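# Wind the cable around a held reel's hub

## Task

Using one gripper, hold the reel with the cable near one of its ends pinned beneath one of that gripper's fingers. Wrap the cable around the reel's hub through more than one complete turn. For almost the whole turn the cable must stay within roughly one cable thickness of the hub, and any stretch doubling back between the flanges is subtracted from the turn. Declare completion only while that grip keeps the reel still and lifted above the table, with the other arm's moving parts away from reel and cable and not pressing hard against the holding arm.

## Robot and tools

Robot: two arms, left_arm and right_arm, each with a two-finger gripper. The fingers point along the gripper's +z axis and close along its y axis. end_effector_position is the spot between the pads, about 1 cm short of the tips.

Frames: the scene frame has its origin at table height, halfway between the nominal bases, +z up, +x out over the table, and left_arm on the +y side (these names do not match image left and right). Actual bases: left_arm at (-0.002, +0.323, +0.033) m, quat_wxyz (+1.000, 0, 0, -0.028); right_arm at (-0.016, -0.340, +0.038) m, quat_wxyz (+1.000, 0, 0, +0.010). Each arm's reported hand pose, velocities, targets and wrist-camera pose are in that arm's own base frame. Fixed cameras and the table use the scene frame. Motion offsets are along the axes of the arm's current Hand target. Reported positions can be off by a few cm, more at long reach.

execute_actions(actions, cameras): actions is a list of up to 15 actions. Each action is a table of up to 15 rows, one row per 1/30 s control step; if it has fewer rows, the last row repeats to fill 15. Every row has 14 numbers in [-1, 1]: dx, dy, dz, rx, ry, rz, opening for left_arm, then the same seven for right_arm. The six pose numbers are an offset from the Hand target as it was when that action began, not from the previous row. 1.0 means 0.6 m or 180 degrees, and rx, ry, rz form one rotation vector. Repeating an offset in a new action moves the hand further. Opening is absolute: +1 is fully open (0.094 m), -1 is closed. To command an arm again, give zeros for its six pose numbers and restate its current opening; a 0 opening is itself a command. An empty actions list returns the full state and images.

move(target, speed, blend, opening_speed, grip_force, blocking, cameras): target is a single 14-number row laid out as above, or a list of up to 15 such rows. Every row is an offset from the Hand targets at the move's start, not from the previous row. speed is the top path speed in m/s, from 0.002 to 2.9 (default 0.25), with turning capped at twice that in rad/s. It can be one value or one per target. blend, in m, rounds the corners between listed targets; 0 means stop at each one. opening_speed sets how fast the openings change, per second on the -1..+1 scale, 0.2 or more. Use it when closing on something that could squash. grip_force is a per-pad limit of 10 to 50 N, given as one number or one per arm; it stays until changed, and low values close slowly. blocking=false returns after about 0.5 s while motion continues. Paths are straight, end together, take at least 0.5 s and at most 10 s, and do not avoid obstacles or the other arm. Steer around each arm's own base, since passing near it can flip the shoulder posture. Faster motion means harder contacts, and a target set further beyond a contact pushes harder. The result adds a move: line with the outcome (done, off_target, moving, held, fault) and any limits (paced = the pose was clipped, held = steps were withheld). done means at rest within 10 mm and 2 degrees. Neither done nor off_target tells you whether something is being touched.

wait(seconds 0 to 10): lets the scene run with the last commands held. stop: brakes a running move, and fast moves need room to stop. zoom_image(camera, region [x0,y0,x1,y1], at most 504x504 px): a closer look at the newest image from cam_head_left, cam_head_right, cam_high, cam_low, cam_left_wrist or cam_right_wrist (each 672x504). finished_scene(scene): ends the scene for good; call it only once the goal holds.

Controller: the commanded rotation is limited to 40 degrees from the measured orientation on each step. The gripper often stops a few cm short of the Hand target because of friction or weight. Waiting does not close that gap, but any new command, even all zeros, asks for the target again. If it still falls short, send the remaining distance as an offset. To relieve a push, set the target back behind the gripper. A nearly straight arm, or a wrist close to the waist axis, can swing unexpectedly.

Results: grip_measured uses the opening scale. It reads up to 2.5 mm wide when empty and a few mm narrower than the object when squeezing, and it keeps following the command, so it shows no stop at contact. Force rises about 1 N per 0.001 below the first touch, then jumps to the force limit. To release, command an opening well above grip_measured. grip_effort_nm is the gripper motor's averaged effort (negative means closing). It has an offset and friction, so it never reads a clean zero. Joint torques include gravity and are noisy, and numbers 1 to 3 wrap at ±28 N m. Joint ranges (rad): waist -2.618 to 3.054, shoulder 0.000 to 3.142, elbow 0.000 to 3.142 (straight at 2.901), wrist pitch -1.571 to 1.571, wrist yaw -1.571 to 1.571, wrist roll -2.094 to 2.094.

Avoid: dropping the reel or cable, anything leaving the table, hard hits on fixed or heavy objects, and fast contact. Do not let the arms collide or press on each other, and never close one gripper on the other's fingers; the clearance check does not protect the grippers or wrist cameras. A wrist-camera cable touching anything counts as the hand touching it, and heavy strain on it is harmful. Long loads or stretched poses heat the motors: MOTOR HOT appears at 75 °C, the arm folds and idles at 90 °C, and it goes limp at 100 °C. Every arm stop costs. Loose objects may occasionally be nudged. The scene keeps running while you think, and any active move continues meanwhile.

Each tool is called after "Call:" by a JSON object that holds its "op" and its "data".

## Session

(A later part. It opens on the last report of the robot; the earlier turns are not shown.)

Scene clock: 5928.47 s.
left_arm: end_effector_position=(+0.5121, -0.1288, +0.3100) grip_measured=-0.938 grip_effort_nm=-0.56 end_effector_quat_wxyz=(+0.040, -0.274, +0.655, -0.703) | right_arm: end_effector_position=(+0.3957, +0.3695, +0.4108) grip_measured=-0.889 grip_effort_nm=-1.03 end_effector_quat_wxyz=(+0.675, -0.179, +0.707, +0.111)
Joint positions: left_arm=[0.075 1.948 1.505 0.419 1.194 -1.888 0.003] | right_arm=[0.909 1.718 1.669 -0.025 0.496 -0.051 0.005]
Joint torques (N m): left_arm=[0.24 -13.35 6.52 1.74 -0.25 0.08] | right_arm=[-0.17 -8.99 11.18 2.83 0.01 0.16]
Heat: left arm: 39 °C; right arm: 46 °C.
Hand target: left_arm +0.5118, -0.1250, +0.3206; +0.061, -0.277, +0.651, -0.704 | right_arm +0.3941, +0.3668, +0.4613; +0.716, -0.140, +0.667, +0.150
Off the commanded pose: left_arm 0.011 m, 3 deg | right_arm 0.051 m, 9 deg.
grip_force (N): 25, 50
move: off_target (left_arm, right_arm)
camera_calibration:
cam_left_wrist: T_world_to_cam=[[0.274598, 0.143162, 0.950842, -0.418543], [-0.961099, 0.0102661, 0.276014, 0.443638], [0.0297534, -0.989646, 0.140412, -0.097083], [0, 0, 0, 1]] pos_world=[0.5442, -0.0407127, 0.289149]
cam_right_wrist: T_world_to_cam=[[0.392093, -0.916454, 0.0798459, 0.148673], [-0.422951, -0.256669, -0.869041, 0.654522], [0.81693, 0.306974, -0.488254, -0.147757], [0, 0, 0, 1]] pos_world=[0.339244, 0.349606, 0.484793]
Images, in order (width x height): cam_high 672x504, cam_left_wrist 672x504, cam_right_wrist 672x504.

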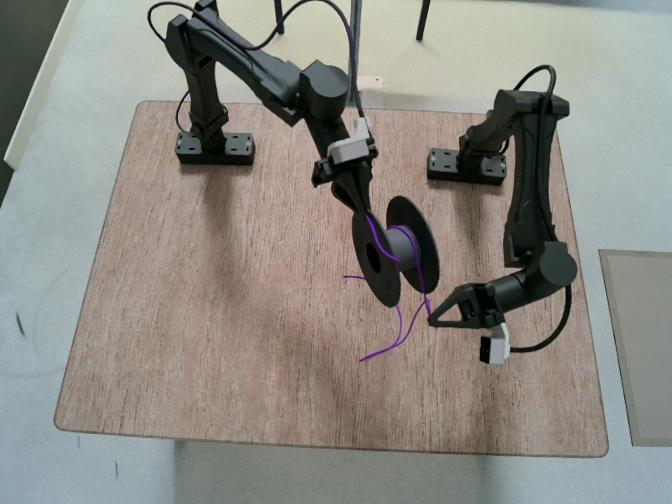

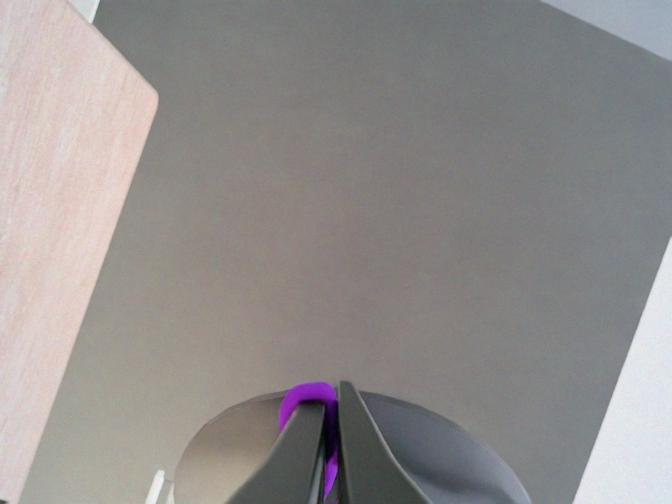

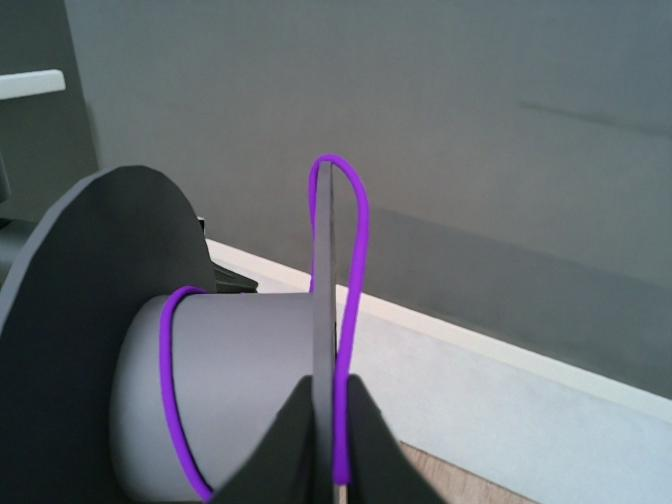

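Call:
{"op": "move", "data": {"target": [[0, 0.02, 0, 0, 0, 0, -0.97, 0, 0, 0, 0, 0, 0, -1.0], [0, 0.02, 0, 0, 0, 0, -0.45, 0, 0, 0, 0, 0, 0, -1.0], [0, 0.02, -0.16, 0, 0, 0, -0.45, 0, 0, 0, 0, 0, 0, -1.0]], "speed": 0.08, "cameras": ["cam_left_wrist", "cam_right_wrist", "cam_high", "cam_low"]}}

Scene clock: 5958.00 s.
left_arm: end_effector_position=(+0.4744, -0.0381, +0.2905) grip_measured=-0.452 grip_effort_nm=0.10 end_effector_quat_wxyz=(+0.045, -0.304, +0.644, -0.701) | right_arm: end_effector_position=(+0.3960, +0.3699, +0.4186) grip_measured=-0.889 grip_effort_nm=-1.03 end_effector_quat_wxyz=(+0.685, -0.171, +0.699, +0.119)
Joint positions: left_arm=[0.298 1.856 1.314 0.48 1.363 -1.887 0.026] | right_arm=[0.909 1.718 1.669 0.01 0.496 -0.05 0.005]
Joint torques (N m): left_arm=[-0.08 -13.67 6.72 1.83 0.19 0.14] | right_arm=[-0.24 -8.58 11.52 2.53 0 0.11]
Heat: left arm: 38 °C; right arm: 45 °C.
Hand target: left_arm +0.4635, -0.0420, +0.3092; +0.061, -0.277, +0.651, -0.704 | right_arm +0.3941, +0.3668, +0.4613; +0.716, -0.140, +0.667, +0.150
Off the commanded pose: left_arm 0.022 m, 4 deg | right_arm 0.043 m, 7 deg.
grip_force (N): 25, 50
move: off_target (left_arm, right_arm); target 2's new opening was sent with left_arm's hand 0.011 m and 3 deg from that target
camera_calibration:
cam_left_wrist: T_world_to_cam=[[0.299652, 0.171412, 0.938523, -0.409857], [-0.950046, -0.0364034, 0.30998, 0.394977], [0.0872999, -0.984527, 0.151941, -0.0338544], [0, 0, 0, 1]] pos_world=[0.501017, 0.0513026, 0.26737]
cam_right_wrist: T_world_to_cam=[[0.390957, -0.918281, 0.0625474, 0.156763], [-0.404622, -0.232509, -0.884432, 0.651749], [0.8267, 0.320467, -0.462458, -0.163951], [0, 0, 0, 1]] pos_world=[0.337963, 0.348031, 0.490802]
Images, in order (width x height): cam_high 672x504, cam_low 672x504, cam_left_wrist 672x504, cam_right_wrist 672x504.

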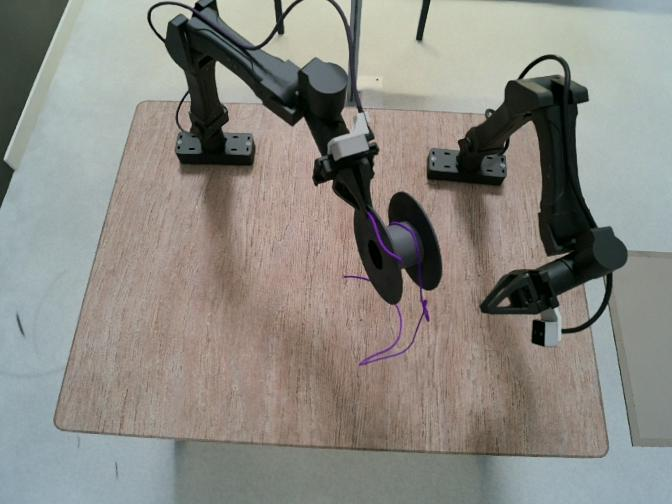

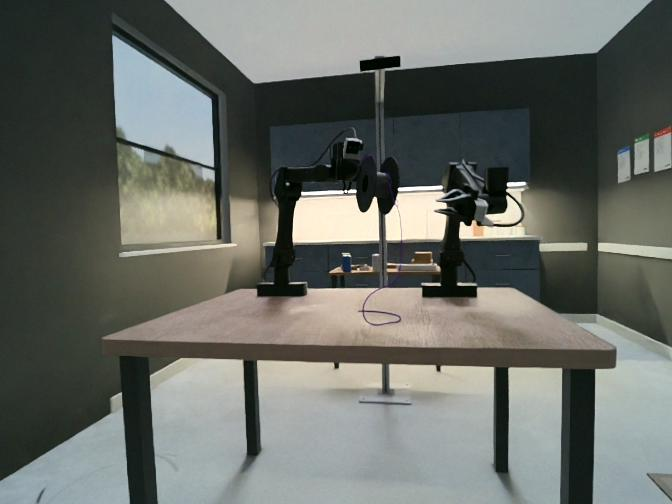

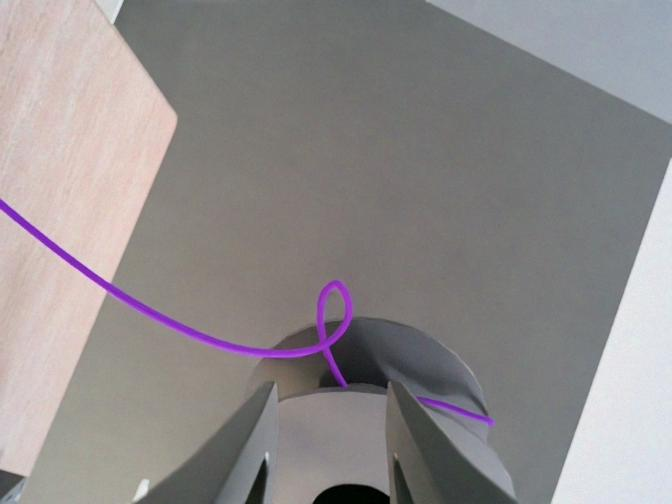

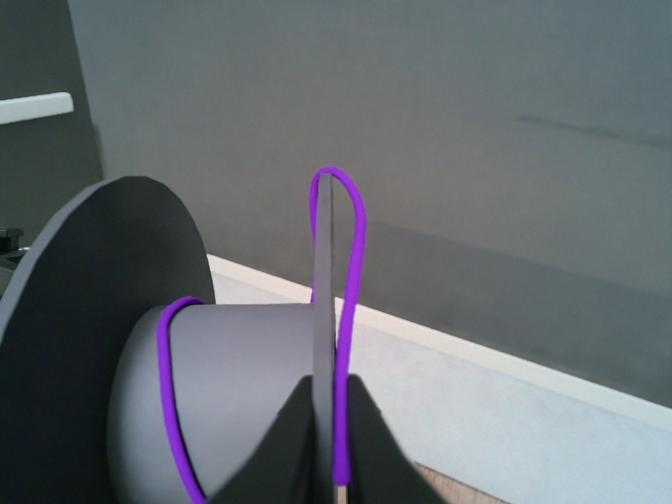

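Call:
{"op": "zoom_image", "data": {"camera": "cam_high", "region": [320, 170, 470, 380]}}

Call:
{"op": "zoom_image", "data": {"camera": "cam_low", "region": [330, 130, 430, 340]}}

Call:
{"op": "zoom_image", "data": {"camera": "cam_right_wrist", "region": [80, 140, 420, 504]}}

Scaled by 2.400 from the camera's 672x504 image, which has a finer 960x720 frame.

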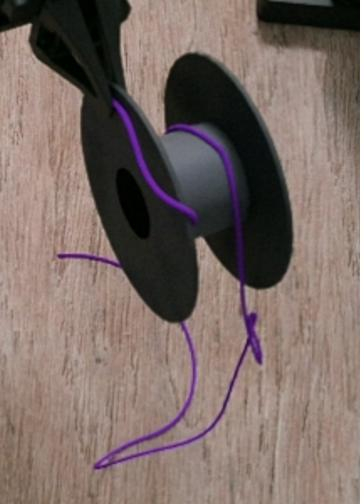

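Scaled by 2.400 from the camera's 672x504 image, which has a finer 960x720 frame.

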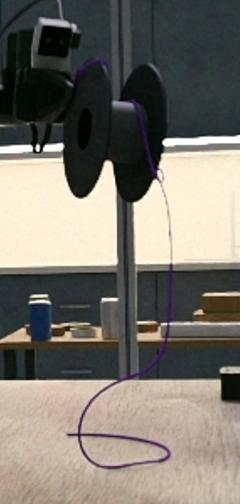

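Scaled by 1.385 from the camera's 672x504 image, which has a finer 960x720 frame.

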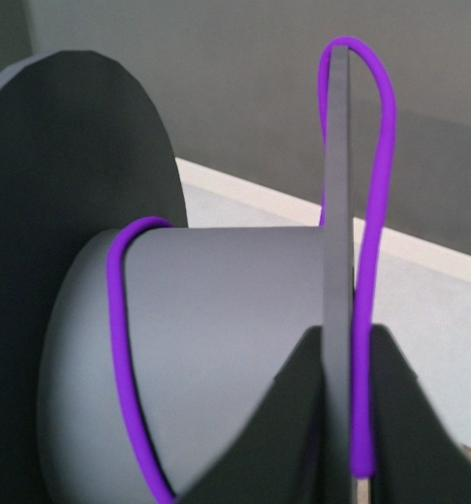

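Call:
{"op": "move", "data": {"target": [-0.0143, 0.3622, -0.0678, 0, 0, 0.6, 0.3, 0, 0, 0, 0, 0, 0, -1.0], "speed": 0.25, "cameras": ["cam_left_wrist", "cam_low", "cam_high"]}}

Scene clock: 6007.73 s.
left_arm: end_effector_position=(+0.3947, -0.0344, +0.1011) grip_measured=+0.298 grip_effort_nm=0.09 end_effector_quat_wxyz=(+0.599, +0.353, +0.615, -0.371) | right_arm: end_effector_position=(+0.3960, +0.3699, +0.4187) grip_measured=-0.889 grip_effort_nm=-1.03 end_effector_quat_wxyz=(+0.685, -0.171, +0.698, +0.119)
Joint positions: left_arm=[0.38 2.155 0.739 1.361 1.455 0.02 0.061] | right_arm=[0.909 1.718 1.669 0.01 0.496 -0.05 0.005]
Joint torques (N m): left_arm=[0.54 -8.4 3.44 1.86 0.17 0.2] | right_arm=[-0.1 -8.35 11.56 2.54 -0.02 0.18]
Heat: left arm: 37 °C; right arm: 47 °C.
Hand target: left_arm +0.3920, -0.0338, +0.0999; +0.606, +0.364, +0.607, -0.364 | right_arm +0.3941, +0.3668, +0.4613; +0.716, -0.140, +0.667, +0.150
Off the commanded pose: left_arm 0.003 m, 2 deg | right_arm 0.043 m, 7 deg.
grip_force (N): 25, 50
move: off_target (right_arm)
camera_calibration:
cam_left_wrist: T_world_to_cam=[[-0.887811, -0.460115, 0.00930443, 0.33195], [-0.208474, 0.384071, -0.89946, 0.222074], [0.410281, -0.80049, -0.436904, -0.0560702], [0, 0, 0, 1]] pos_world=[0.36401, 0.0225594, 0.17216]
Images, in order (width x height): cam_high 672x504, cam_low 672x504, cam_left_wrist 672x504.

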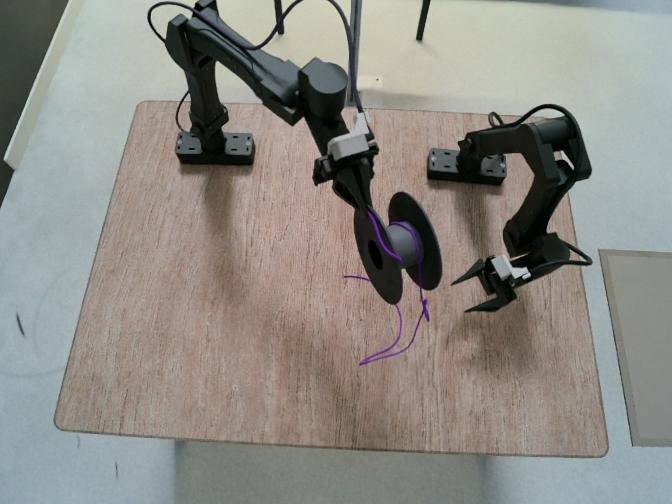

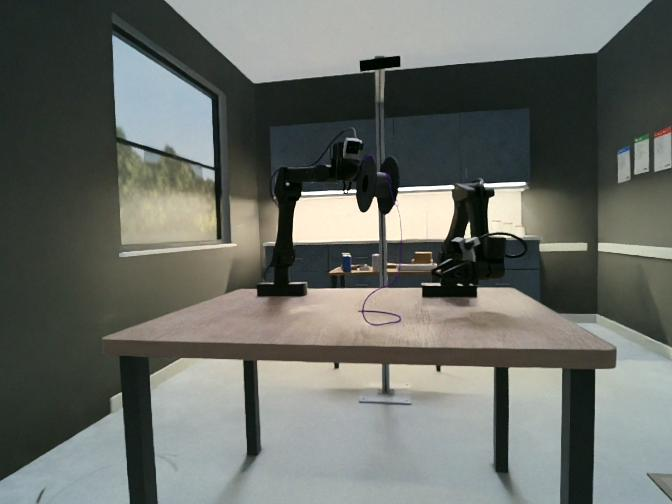

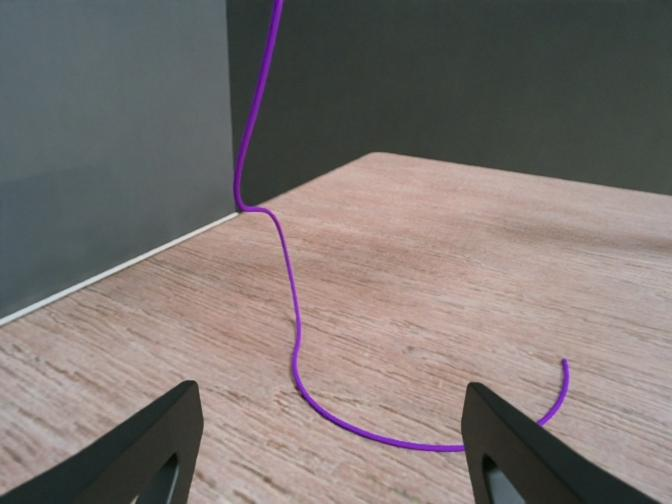

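Call:
{"op": "zoom_image", "data": {"camera": "cam_left_wrist", "region": [200, 0, 340, 140]}}

Call:
{"op": "zoom_image", "data": {"camera": "cam_left_wrist", "region": [200, 130, 340, 270]}}

Call:
{"op": "zoom_image", "data": {"camera": "cam_low", "region": [340, 190, 430, 340]}}

Scaled by 3.600 from the camera's 672x504 image, which has a finer 960x720 frame.

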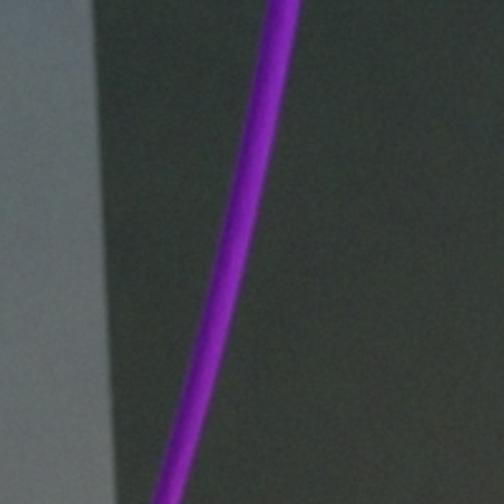

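Scaled by 3.600 from the camera's 672x504 image, which has a finer 960x720 frame.

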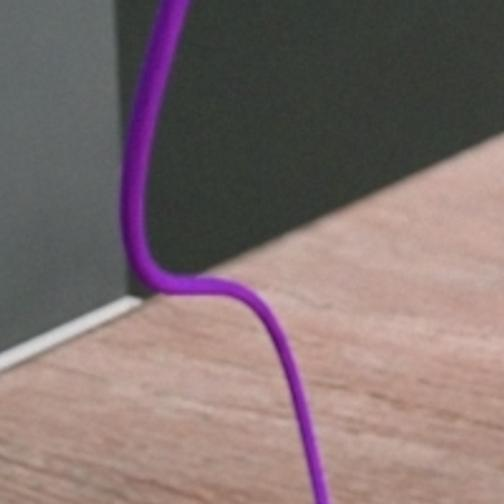

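Scaled by 3.360 from the camera's 672x504 image, which has a finer 960x720 frame.

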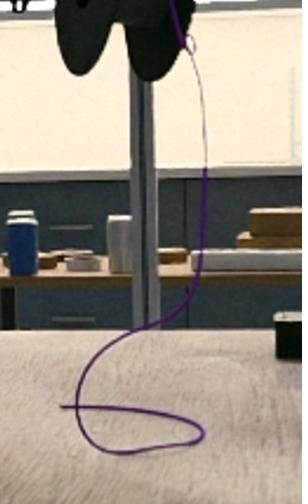

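Call:
{"op": "move", "data": {"target": [0.0133, 0.0955, 0.245, 0, 0, -0.0833, 0.4, 0, 0, 0, 0, 0, 0, -1.0], "speed": 0.15, "cameras": ["cam_left_wrist"]}}

Scene clock: 6051.13 s.
left_arm: end_effector_position=(+0.5047, -0.1392, +0.0943) grip_measured=+0.399 grip_effort_nm=0.09 end_effector_quat_wxyz=(+0.546, +0.284, +0.649, -0.448) | right_arm: end_effector_position=(+0.3960, +0.3699, +0.4187) grip_measured=-0.889 grip_effort_nm=-1.03 end_effector_quat_wxyz=(+0.685, -0.171, +0.698, +0.119)
Joint positions: left_arm=[0.048 2.37 1.165 1.196 1.148 -0.267 0.066] | right_arm=[0.909 1.718 1.669 0.01 0.496 -0.05 0.005]
Joint torques (N m): left_arm=[0.32 -10.43 7.2 1.81 -0.11 0.13] | right_arm=[-0.23 -8.49 11.6 2.54 -0.06 0.15]
Heat: left arm: 36 °C; right arm: 47 °C.
Hand target: left_arm +0.5117, -0.1366, +0.0920; +0.553, +0.282, +0.649, -0.440 | right_arm +0.3941, +0.3668, +0.4612; +0.716, -0.140, +0.667, +0.150
Off the commanded pose: left_arm 0.008 m, 1 deg | right_arm 0.043 m, 7 deg.
grip_force (N): 25, 50
move: off_target (right_arm)
camera_calibration:
cam_left_wrist: T_world_to_cam=[[-0.870485, -0.425293, 0.247753, 0.35509], [-0.389925, 0.288705, -0.874419, 0.355134], [0.300356, -0.857774, -0.417146, -0.142483], [0, 0, 0, 1]] pos_world=[0.490372, -0.0737302, 0.163125]
Images, in order (width x height): cam_left_wrist 672x504.

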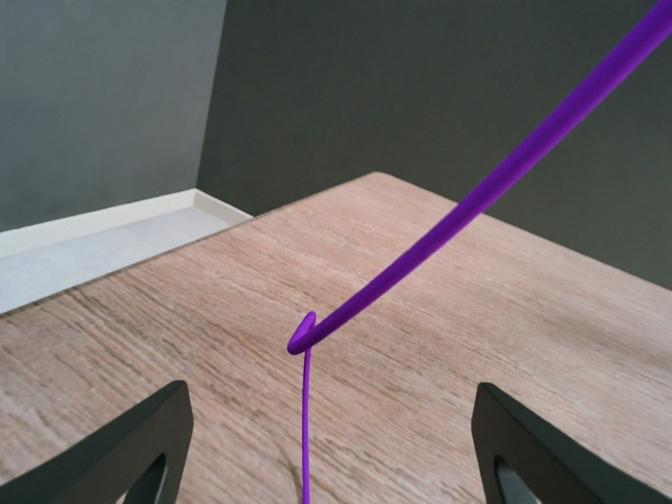

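Call:
{"op": "move", "data": {"target": [[-0.0107, 0.0075, 0.0317, 0, 0, 0, 0.4, 0, 0, 0, 0, 0, 0, -1.0], [-0.0107, 0.0075, 0.0317, 0, 0, 0, -0.97, 0, 0, 0, 0, 0, 0, -1.0]], "speed": 0.08, "cameras": ["cam_left_wrist", "cam_right_wrist"]}}

Scene clock: 6085.40 s.
left_arm: end_effector_position=(+0.5196, -0.1510, +0.0993) grip_measured=-0.935 grip_effort_nm=-0.51 end_effector_quat_wxyz=(+0.546, +0.282, +0.650, -0.447) | right_arm: end_effector_position=(+0.3960, +0.3699, +0.4188) grip_measured=-0.889 grip_effort_nm=-1.03 end_effector_quat_wxyz=(+0.685, -0.171, +0.698, +0.119)
Joint positions: left_arm=[0.019 2.385 1.234 1.142 1.114 -0.268 0.003] | right_arm=[0.909 1.718 1.669 0.011 0.496 -0.05 0.005]
Joint torques (N m): left_arm=[-0.24 -10.78 7.38 1.81 -0.13 0.09] | right_arm=[-0.38 -8.46 11.45 2.53 -0.02 0.18]
Heat: left arm: 36 °C; right arm: 47 °C.
Hand target: left_arm +0.5258, -0.1506, +0.0969; +0.553, +0.282, +0.649, -0.440 | right_arm +0.3941, +0.3668, +0.4613; +0.716, -0.140, +0.667, +0.150
Off the commanded pose: left_arm 0.007 m, 1 deg | right_arm 0.043 m, 7 deg.
grip_force (N): 25, 50
move: off_target (right_arm)
camera_calibration:
cam_left_wrist: T_world_to_cam=[[-0.86826, -0.429294, 0.248657, 0.360014], [-0.392111, 0.28677, -0.874078, 0.369531], [0.303929, -0.856428, -0.417322, -0.1566], [0, 0, 0, 1]] pos_world=[0.505078, -0.085535, 0.168127]
cam_right_wrist: T_world_to_cam=[[0.39096, -0.918304, 0.0621886, 0.156842], [-0.404188, -0.231997, -0.884766, 0.651741], [0.826912, 0.320772, -0.461868, -0.164294], [0, 0, 0, 1]] pos_world=[0.337963, 0.347931, 0.491002]
Images, in order (width x height): cam_left_wrist 672x504, cam_right_wrist 672x504.

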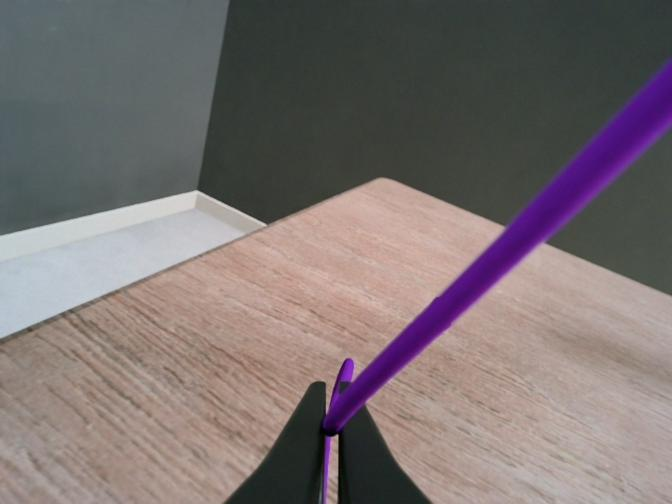

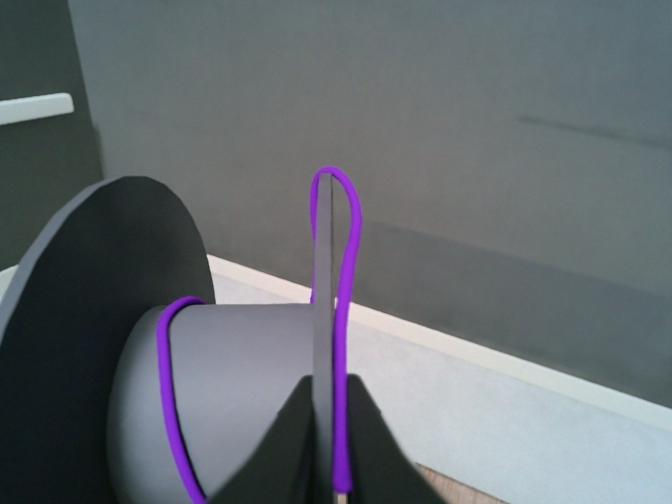

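Call:
{"op": "move", "data": {"target": [[0.0492, -0.1962, -0.043, 0, 0, 0.0833, -0.97, 0, 0, 0, 0, 0, 0, -1.0], [0.0107, -0.3807, -0.1577, 0, 0, -0.0833, -0.97, 0, 0, 0, 0, 0, 0, -1.0], [-0.1558, -0.5635, -0.173, 0, 0, -0.25, -0.97, 0, 0, 0, 0, 0, 0, -1.0]], "speed": 0.18, "blend": [0.03, 0.03, 0], "cameras": ["cam_left_wrist", "cam_right_wrist", "cam_low", "cam_high"]}}

Scene clock: 6119.73 s.
left_arm: end_effector_position=(+0.2098, -0.2013, +0.2566) grip_measured=-0.936 grip_effort_nm=-0.56 end_effector_quat_wxyz=(+0.321, +0.001, +0.720, -0.615) | right_arm: end_effector_position=(+0.3960, +0.3699, +0.4189) grip_measured=-0.889 grip_effort_nm=-1.03 end_effector_quat_wxyz=(+0.685, -0.171, +0.698, +0.119)
Joint positions: left_arm=[-0.323 0.659 0.365 0.243 0.769 -1.053 0.003] | right_arm=[0.909 1.718 1.669 0.011 0.496 -0.05 0.005]
Joint torques (N m): left_arm=[-0.43 -0.65 10.65 2.05 -0.12 0.07] | right_arm=[-0.27 -8.35 11.6 2.5 -0.03 0.19]
Heat: left arm: 37 °C; right arm: 47 °C.
Hand target: left_arm +0.2103, -0.2010, +0.2750; +0.342, +0.012, +0.707, -0.618 | right_arm +0.3941, +0.3668, +0.4613; +0.716, -0.140, +0.667, +0.150
Off the commanded pose: left_arm 0.019 m, 3 deg | right_arm 0.043 m, 7 deg.
grip_force (N): 25, 50
move: off_target (left_arm, right_arm)
camera_calibration:
cam_left_wrist: T_world_to_cam=[[-0.424103, -0.236707, 0.874132, -0.184605], [-0.902856, 0.0352387, -0.428496, 0.342166], [0.0706247, -0.970942, -0.228657, -0.0624461], [0, 0, 0, 1]] pos_world=[0.235045, -0.116386, 0.293707]
cam_right_wrist: T_world_to_cam=[[0.390962, -0.918343, 0.0616062, 0.157141], [-0.40412, -0.23141, -0.88495, 0.651605], [0.826944, 0.321085, -0.461594, -0.164549], [0, 0, 0, 1]] pos_world=[0.337963, 0.347932, 0.491002]
Images, in order (width x height): cam_high 672x504, cam_low 672x504, cam_left_wrist 672x504, cam_right_wrist 672x504.

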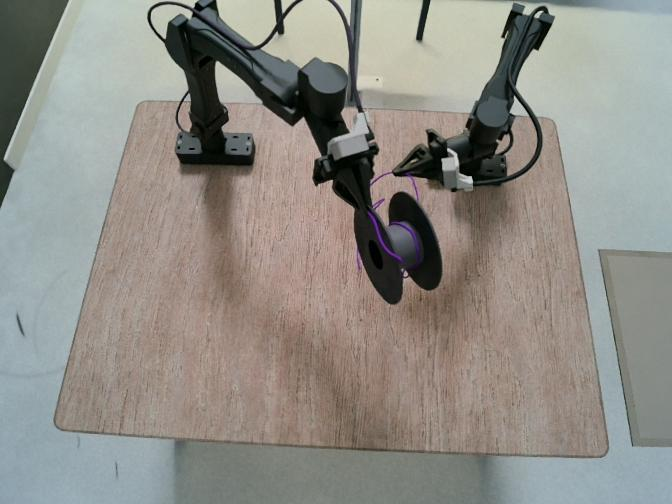

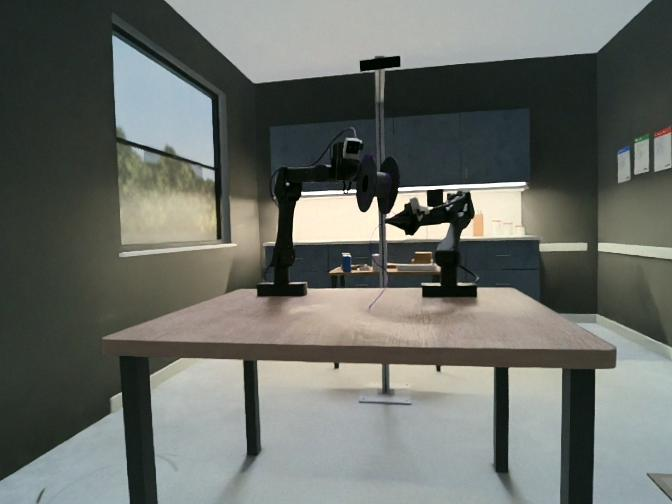

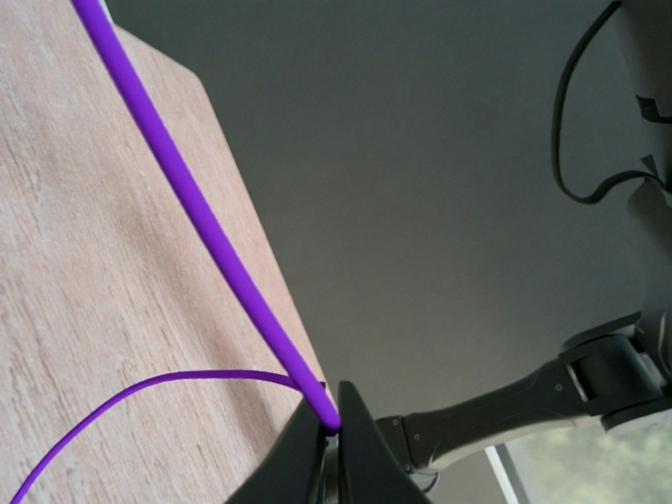

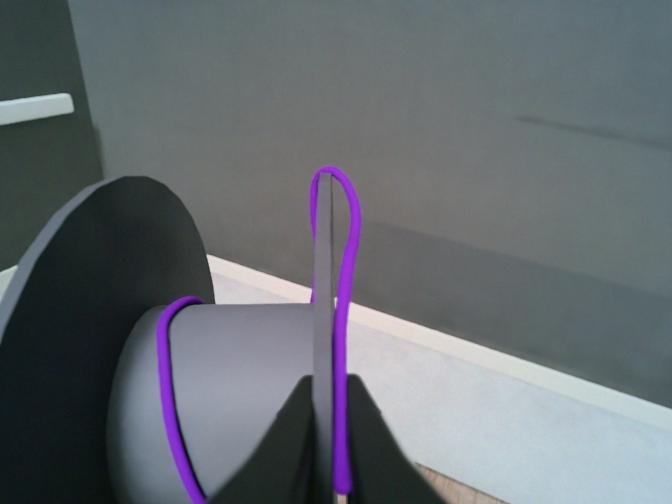

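Call:
{"op": "move", "data": {"target": [[-0.1733, -0.2673, 0, 0, 0, -0.1389, -0.97, 0, 0, 0, 0, 0, 0, -1.0], [-0.3577, -0.3532, 0.007, 0, 0, -0.2667, -0.97, 0, 0, 0, 0, 0, 0, -1.0]], "speed": 0.18, "blend": [0.03, 0], "cameras": ["cam_left_wrist", "cam_right_wrist", "cam_high"]}}

Scene clock: 6138.67 s.
left_arm: end_effector_position=(+0.2983, -0.1649, +0.5456) grip_measured=-0.936 grip_effort_nm=-0.56 end_effector_quat_wxyz=(+0.055, -0.312, +0.650, -0.691) | right_arm: end_effector_position=(+0.3942, +0.3705, +0.4477) grip_measured=-0.889 grip_effort_nm=-1.03 end_effector_quat_wxyz=(+0.709, -0.144, +0.674, +0.153)
Joint positions: left_arm=[-0.049 1.352 1.915 -0.637 0.994 -1.879 0.003] | right_arm=[0.909 1.718 1.696 0.079 0.485 -0.025 0.005]
Joint torques (N m): left_arm=[0.42 -4.01 9.24 2.11 0.48 0.03] | right_arm=[-0.23 -7.38 10.66 1.72 0.09 -0.15]
Heat: left arm: 38 °C; right arm: 46 °C.
Hand target: left_arm +0.2831, -0.1672, +0.5658; +0.061, -0.277, +0.651, -0.704 | right_arm +0.3941, +0.3668, +0.4613; +0.716, -0.140, +0.667, +0.150
Off the commanded pose: left_arm 0.025 m, 4 deg | right_arm 0.014 m, 1 deg.
grip_force (N): 25, 50
move: off_target (left_arm, right_arm)
camera_calibration:
cam_left_wrist: T_world_to_cam=[[0.302132, 0.152427, 0.941001, -0.580056], [-0.946876, -0.0661196, 0.314729, 0.135509], [0.110192, -0.986101, 0.124353, -0.174141], [0, 0, 0, 1]] pos_world=[0.322753, -0.0743441, 0.524839]
cam_right_wrist: T_world_to_cam=[[0.39999, -0.916478, -0.00876164, 0.183846], [-0.357629, -0.147269, -0.922178, 0.643625], [0.843866, 0.371996, -0.386665, -0.208991], [0, 0, 0, 1]] pos_world=[0.333004, 0.34102, 0.514338]
Images, in order (width x height): cam_high 672x504, cam_left_wrist 672x504, cam_right_wrist 672x504.

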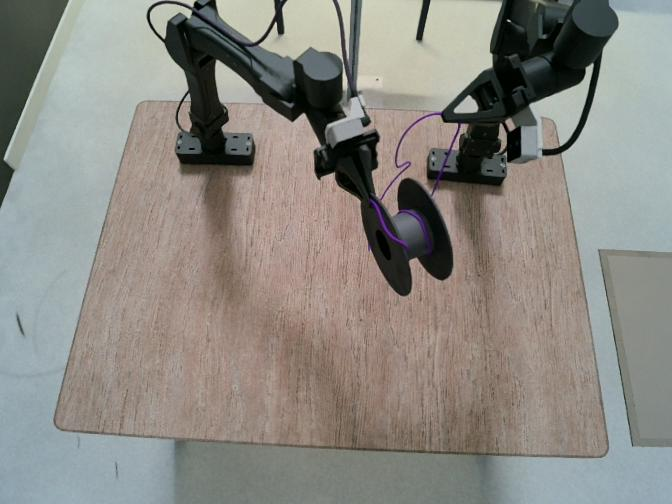

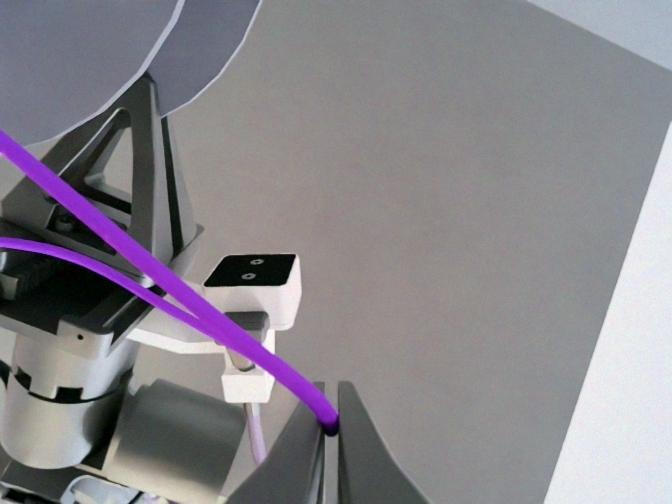

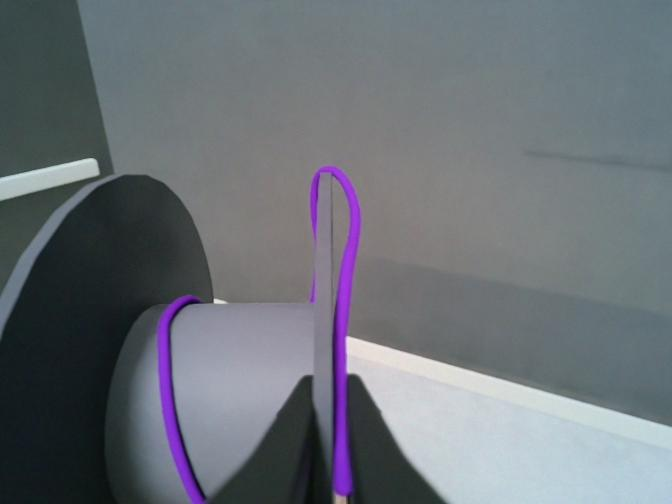

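Call:
{"op": "move", "data": {"target": [[-0.1711, -0.0125, 0.031, 0, 0, 0, -0.97, 0, 0, 0, 0, 0, 0, -1.0], [-0.3448, 0.036, 0.0543, 0, 0, 0, -0.97, 0, 0, 0, 0, 0, 0, -1.0], [-0.4687, 0.197, 0.1202, 0, 0, 0, -0.97, 0, 0, 0, 0, 0, 0, -1.0]], "speed": 0.15, "blend": [0.03, 0.03, 0], "cameras": ["cam_left_wrist", "cam_right_wrist", "cam_high", "cam_low"]}}

Scene clock: 6163.93 s.
left_arm: end_effector_position=(+0.5189, -0.1208, +0.3676) grip_measured=-0.936 grip_effort_nm=-0.56 end_effector_quat_wxyz=(+0.057, -0.279, +0.651, -0.703) | right_arm: end_effector_position=(+0.3944, +0.3708, +0.4342) grip_measured=-0.889 grip_effort_nm=-1.03 end_effector_quat_wxyz=(+0.694, -0.163, +0.688, +0.134)
Joint positions: left_arm=[0.087 1.935 1.709 0.215 1.172 -1.884 0.003] | right_arm=[0.909 1.718 1.696 0.02 0.485 -0.04 0.005]
Joint torques (N m): left_arm=[-0.47 -10.8 7.31 1.89 -0.11 0.05] | right_arm=[-0.12 -7.77 10.09 2.35 0.05 0.03]
Heat: left arm: 37 °C; right arm: 45 °C.
Hand target: left_arm +0.5207, -0.1225, +0.3662; +0.061, -0.277, +0.651, -0.704 | right_arm +0.3941, +0.3668, +0.4613; +0.716, -0.140, +0.667, +0.150
Off the commanded pose: left_arm 0.003 m, 1 deg | right_arm 0.027 m, 5 deg.
grip_force (N): 25, 50
move: off_target (right_arm)
camera_calibration:
cam_left_wrist: T_world_to_cam=[[0.254207, 0.148926, 0.955615, -0.466817], [-0.965275, -0.0224289, 0.260272, 0.438201], [0.0601947, -0.988594, 0.138053, -0.112254], [0, 0, 0, 1]] pos_world=[0.54841, -0.0316243, 0.347543]
cam_right_wrist: T_world_to_cam=[[0.400003, -0.915864, 0.0345018, 0.164889], [-0.384907, -0.202034, -0.900572, 0.653018], [0.831772, 0.346952, -0.433336, -0.180197], [0, 0, 0, 1]] pos_world=[0.335278, 0.345467, 0.504315]
Images, in order (width x height): cam_high 672x504, cam_low 672x504, cam_left_wrist 672x504, cam_right_wrist 672x504.

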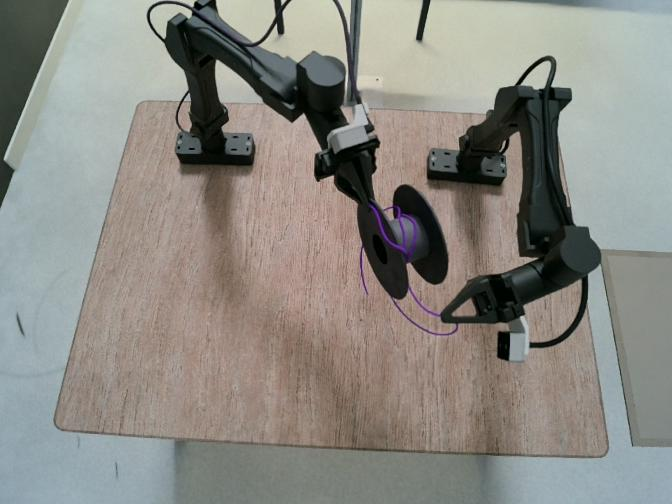

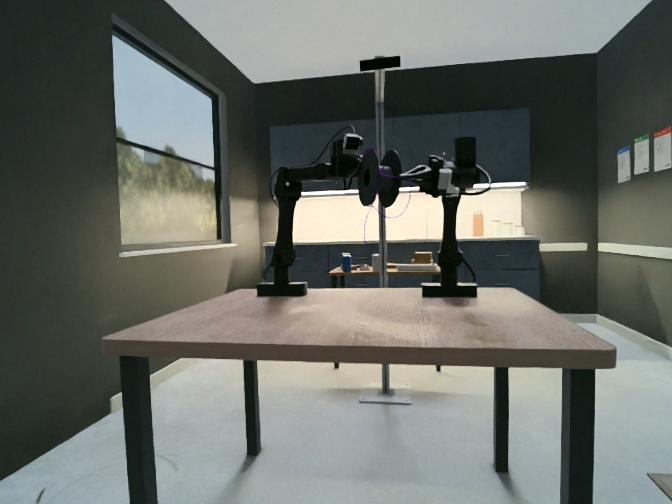

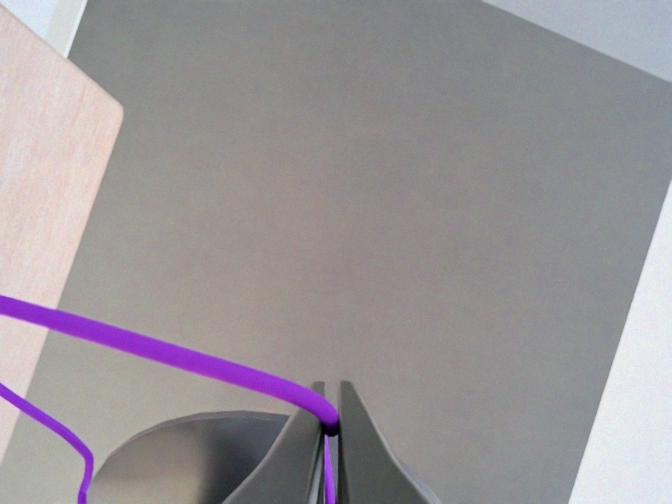

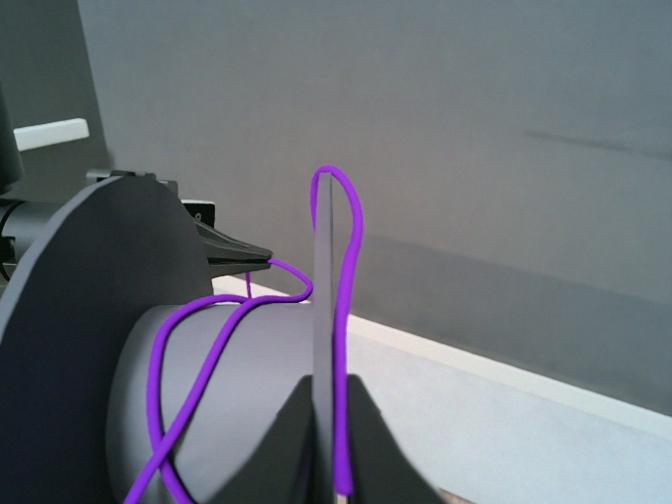

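Call:
{"op": "move", "data": {"target": [0.0412, 0.105, 0, 0, 0, 0, -0.97, 0, 0, 0, 0, 0, 0, -1.0], "speed": 0.1, "cameras": ["cam_left_wrist", "cam_right_wrist", "cam_high"]}}

Scene clock: 6189.70 s.
left_arm: end_effector_position=(+0.4899, -0.1411, +0.2937) grip_measured=-0.936 grip_effort_nm=-0.56 end_effector_quat_wxyz=(+0.041, -0.295, +0.652, -0.697) | right_arm: end_effector_position=(+0.3944, +0.3708, +0.4342) grip_measured=-0.889 grip_effort_nm=-1.03 end_effector_quat_wxyz=(+0.694, -0.163, +0.688, +0.134)
Joint positions: left_arm=[0.043 1.855 1.334 0.463 1.13 -1.886 0.003] | right_arm=[0.909 1.718 1.696 0.02 0.485 -0.041 0.005]
Joint torques (N m): left_arm=[-0.29 -13.52 6.98 1.97 -0.05 0.08] | right_arm=[-0.36 -7.8 10.22 2.36 0.08 0.09]
Heat: left arm: 36 °C; right arm: 44 °C.
Hand target: left_arm +0.4827, -0.1426, +0.3140; +0.061, -0.277, +0.651, -0.704 | right_arm +0.3941, +0.3668, +0.4613; +0.716, -0.140, +0.667, +0.150
Off the commanded pose: left_arm 0.022 m, 3 deg | right_arm 0.027 m, 5 deg.
grip_force (N): 25, 50
move: off_target (left_arm, right_arm)
camera_calibration:
cam_left_wrist: T_world_to_cam=[[0.299829, 0.150598, 0.942031, -0.403905], [-0.95173, -0.0207549, 0.306233, 0.409069], [0.06567, -0.988377, 0.137106, -0.122765], [0, 0, 0, 1]] pos_world=[0.518487, -0.0520207, 0.272052]
cam_right_wrist: T_world_to_cam=[[0.400014, -0.915846, 0.0348421, 0.164708], [-0.384763, -0.202314, -0.90057, 0.653066], [0.831833, 0.346835, -0.433312, -0.18019], [0, 0, 0, 1]] pos_world=[0.335278, 0.345467, 0.504315]
Images, in order (width x height): cam_high 672x504, cam_left_wrist 672x504, cam_right_wrist 672x504.

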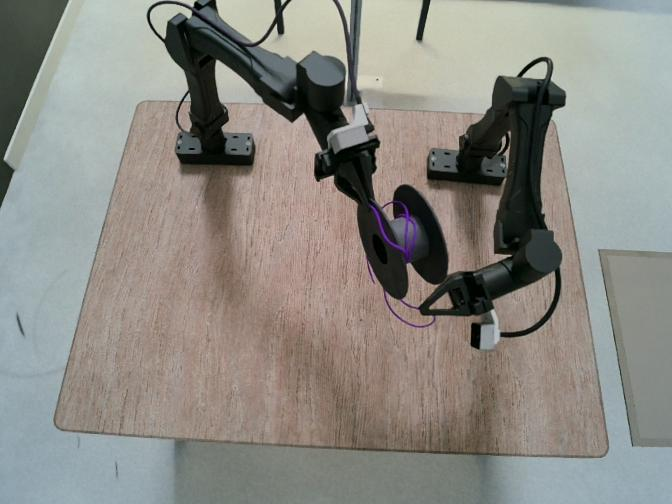

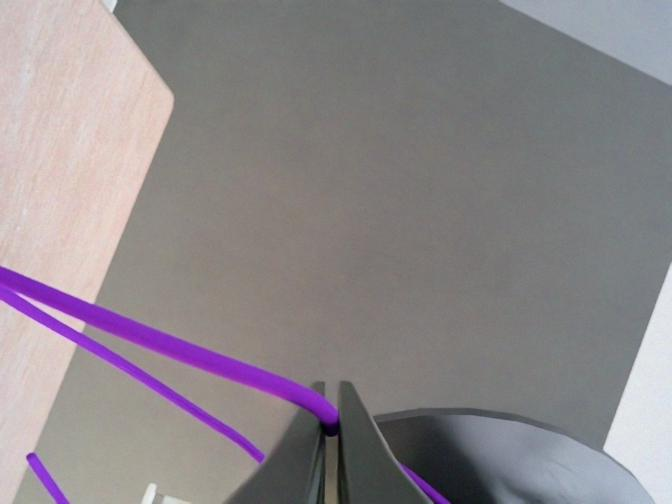

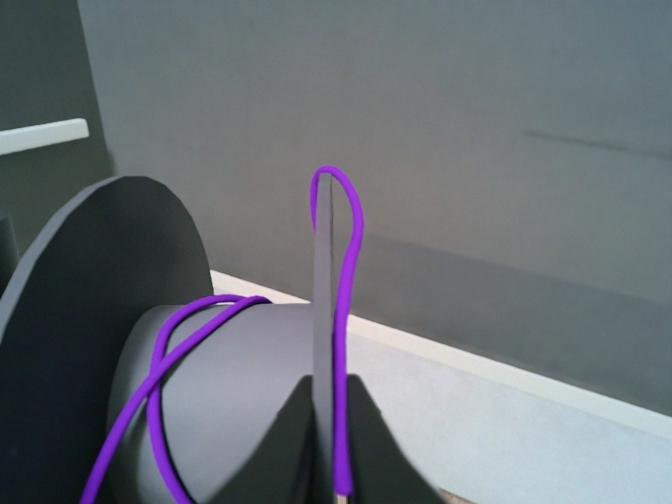

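Call:
{"op": "execute_actions", "data": {"actions": [], "cameras": ["cam_right_wrist", "cam_left_wrist", "cam_high", "cam_low"]}}

Scene clock: 6234.80 s.
left_arm: end_effector_position=(+0.4899, -0.1411, +0.2937) grip_measured=-0.936 grip_effort_nm=-0.56 end_effector_quat_wxyz=(+0.041, -0.295, +0.652, -0.697) | right_arm: end_effector_position=(+0.3944, +0.3708, +0.4342) grip_measured=-0.889 grip_effort_nm=-1.03 end_effector_quat_wxyz=(+0.694, -0.163, +0.688, +0.134)
Joint positions: left_arm=[0.043 1.855 1.334 0.464 1.13 -1.886 0.003] | right_arm=[0.909 1.718 1.696 0.02 0.485 -0.041 0.005]
Joint velocities: within noise
Joint torques (N m): left_arm=[-0.51 -13.55 7.06 1.99 -0.03 0.06] | right_arm=[-0.21 -7.76 10.25 2.37 0.1 0.05]
Heat: left arm: 36 °C; right arm: 44 °C.
Hand target: left_arm +0.4827, -0.1426, +0.3139; +0.061, -0.277, +0.651, -0.704 | right_arm +0.3941, +0.3668, +0.4613; +0.716, -0.140, +0.667, +0.150
Tool commands: left_gripper/opening=-0.97 right_gripper/opening=-1.0
Off the commanded pose: left_arm 0.022 m, 3 deg | right_arm 0.027 m, 5 deg.
grip_force (N): 25, 50
camera_calibration:
cam_left_wrist: T_world_to_cam=[[0.299443, 0.150582, 0.942157, -0.403834], [-0.951852, -0.0208123, 0.305851, 0.409202], [0.0656642, -0.988378, 0.1371, -0.122774], [0, 0, 0, 1]] pos_world=[0.518487, -0.0520208, 0.272152]
cam_right_wrist: T_world_to_cam=[[0.400014, -0.915846, 0.0348421, 0.164708], [-0.384763, -0.202314, -0.90057, 0.653066], [0.831833, 0.346835, -0.433312, -0.18019], [0, 0, 0, 1]] pos_world=[0.335278, 0.345467, 0.504315]
Images, in order (width x height): cam_high 672x504, cam_low 672x504, cam_left_wrist 672x504, cam_right_wrist 672x504.

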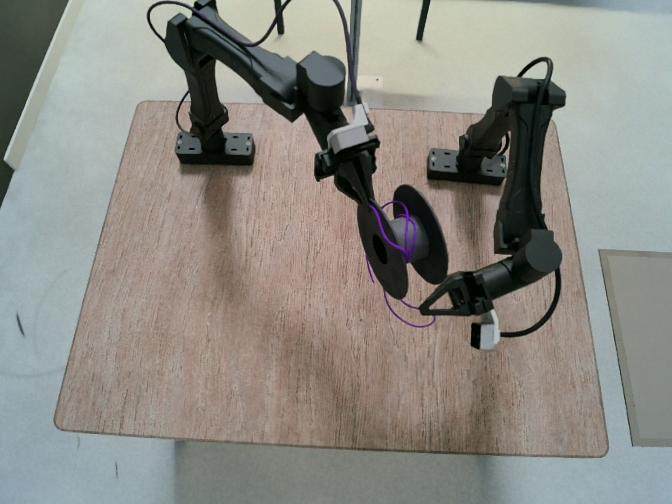

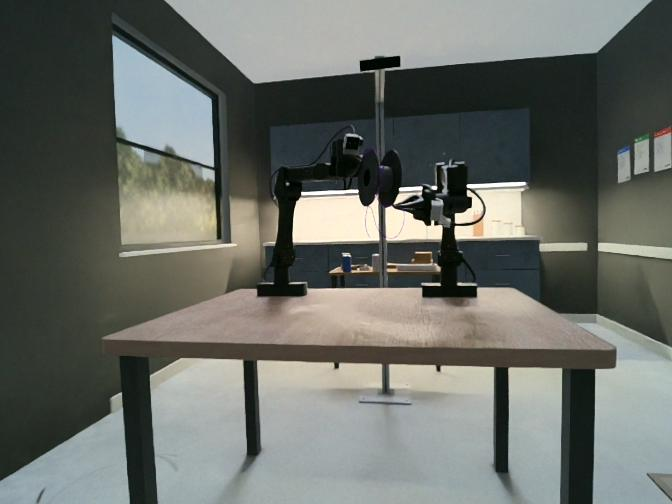

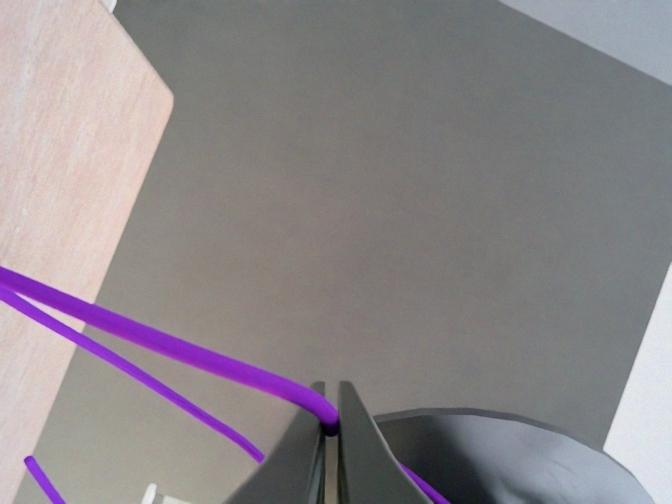

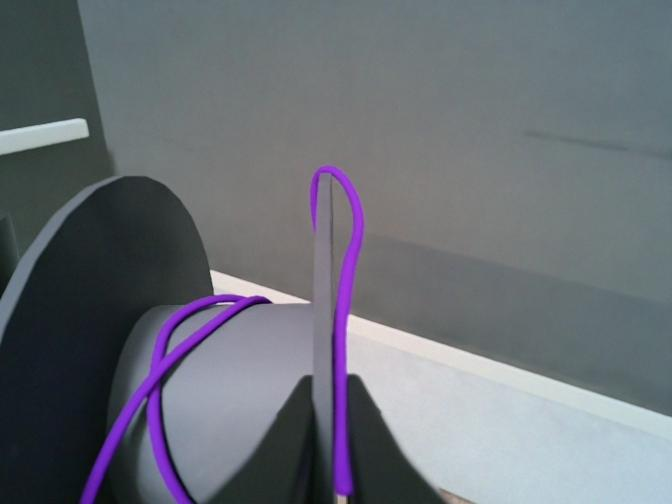

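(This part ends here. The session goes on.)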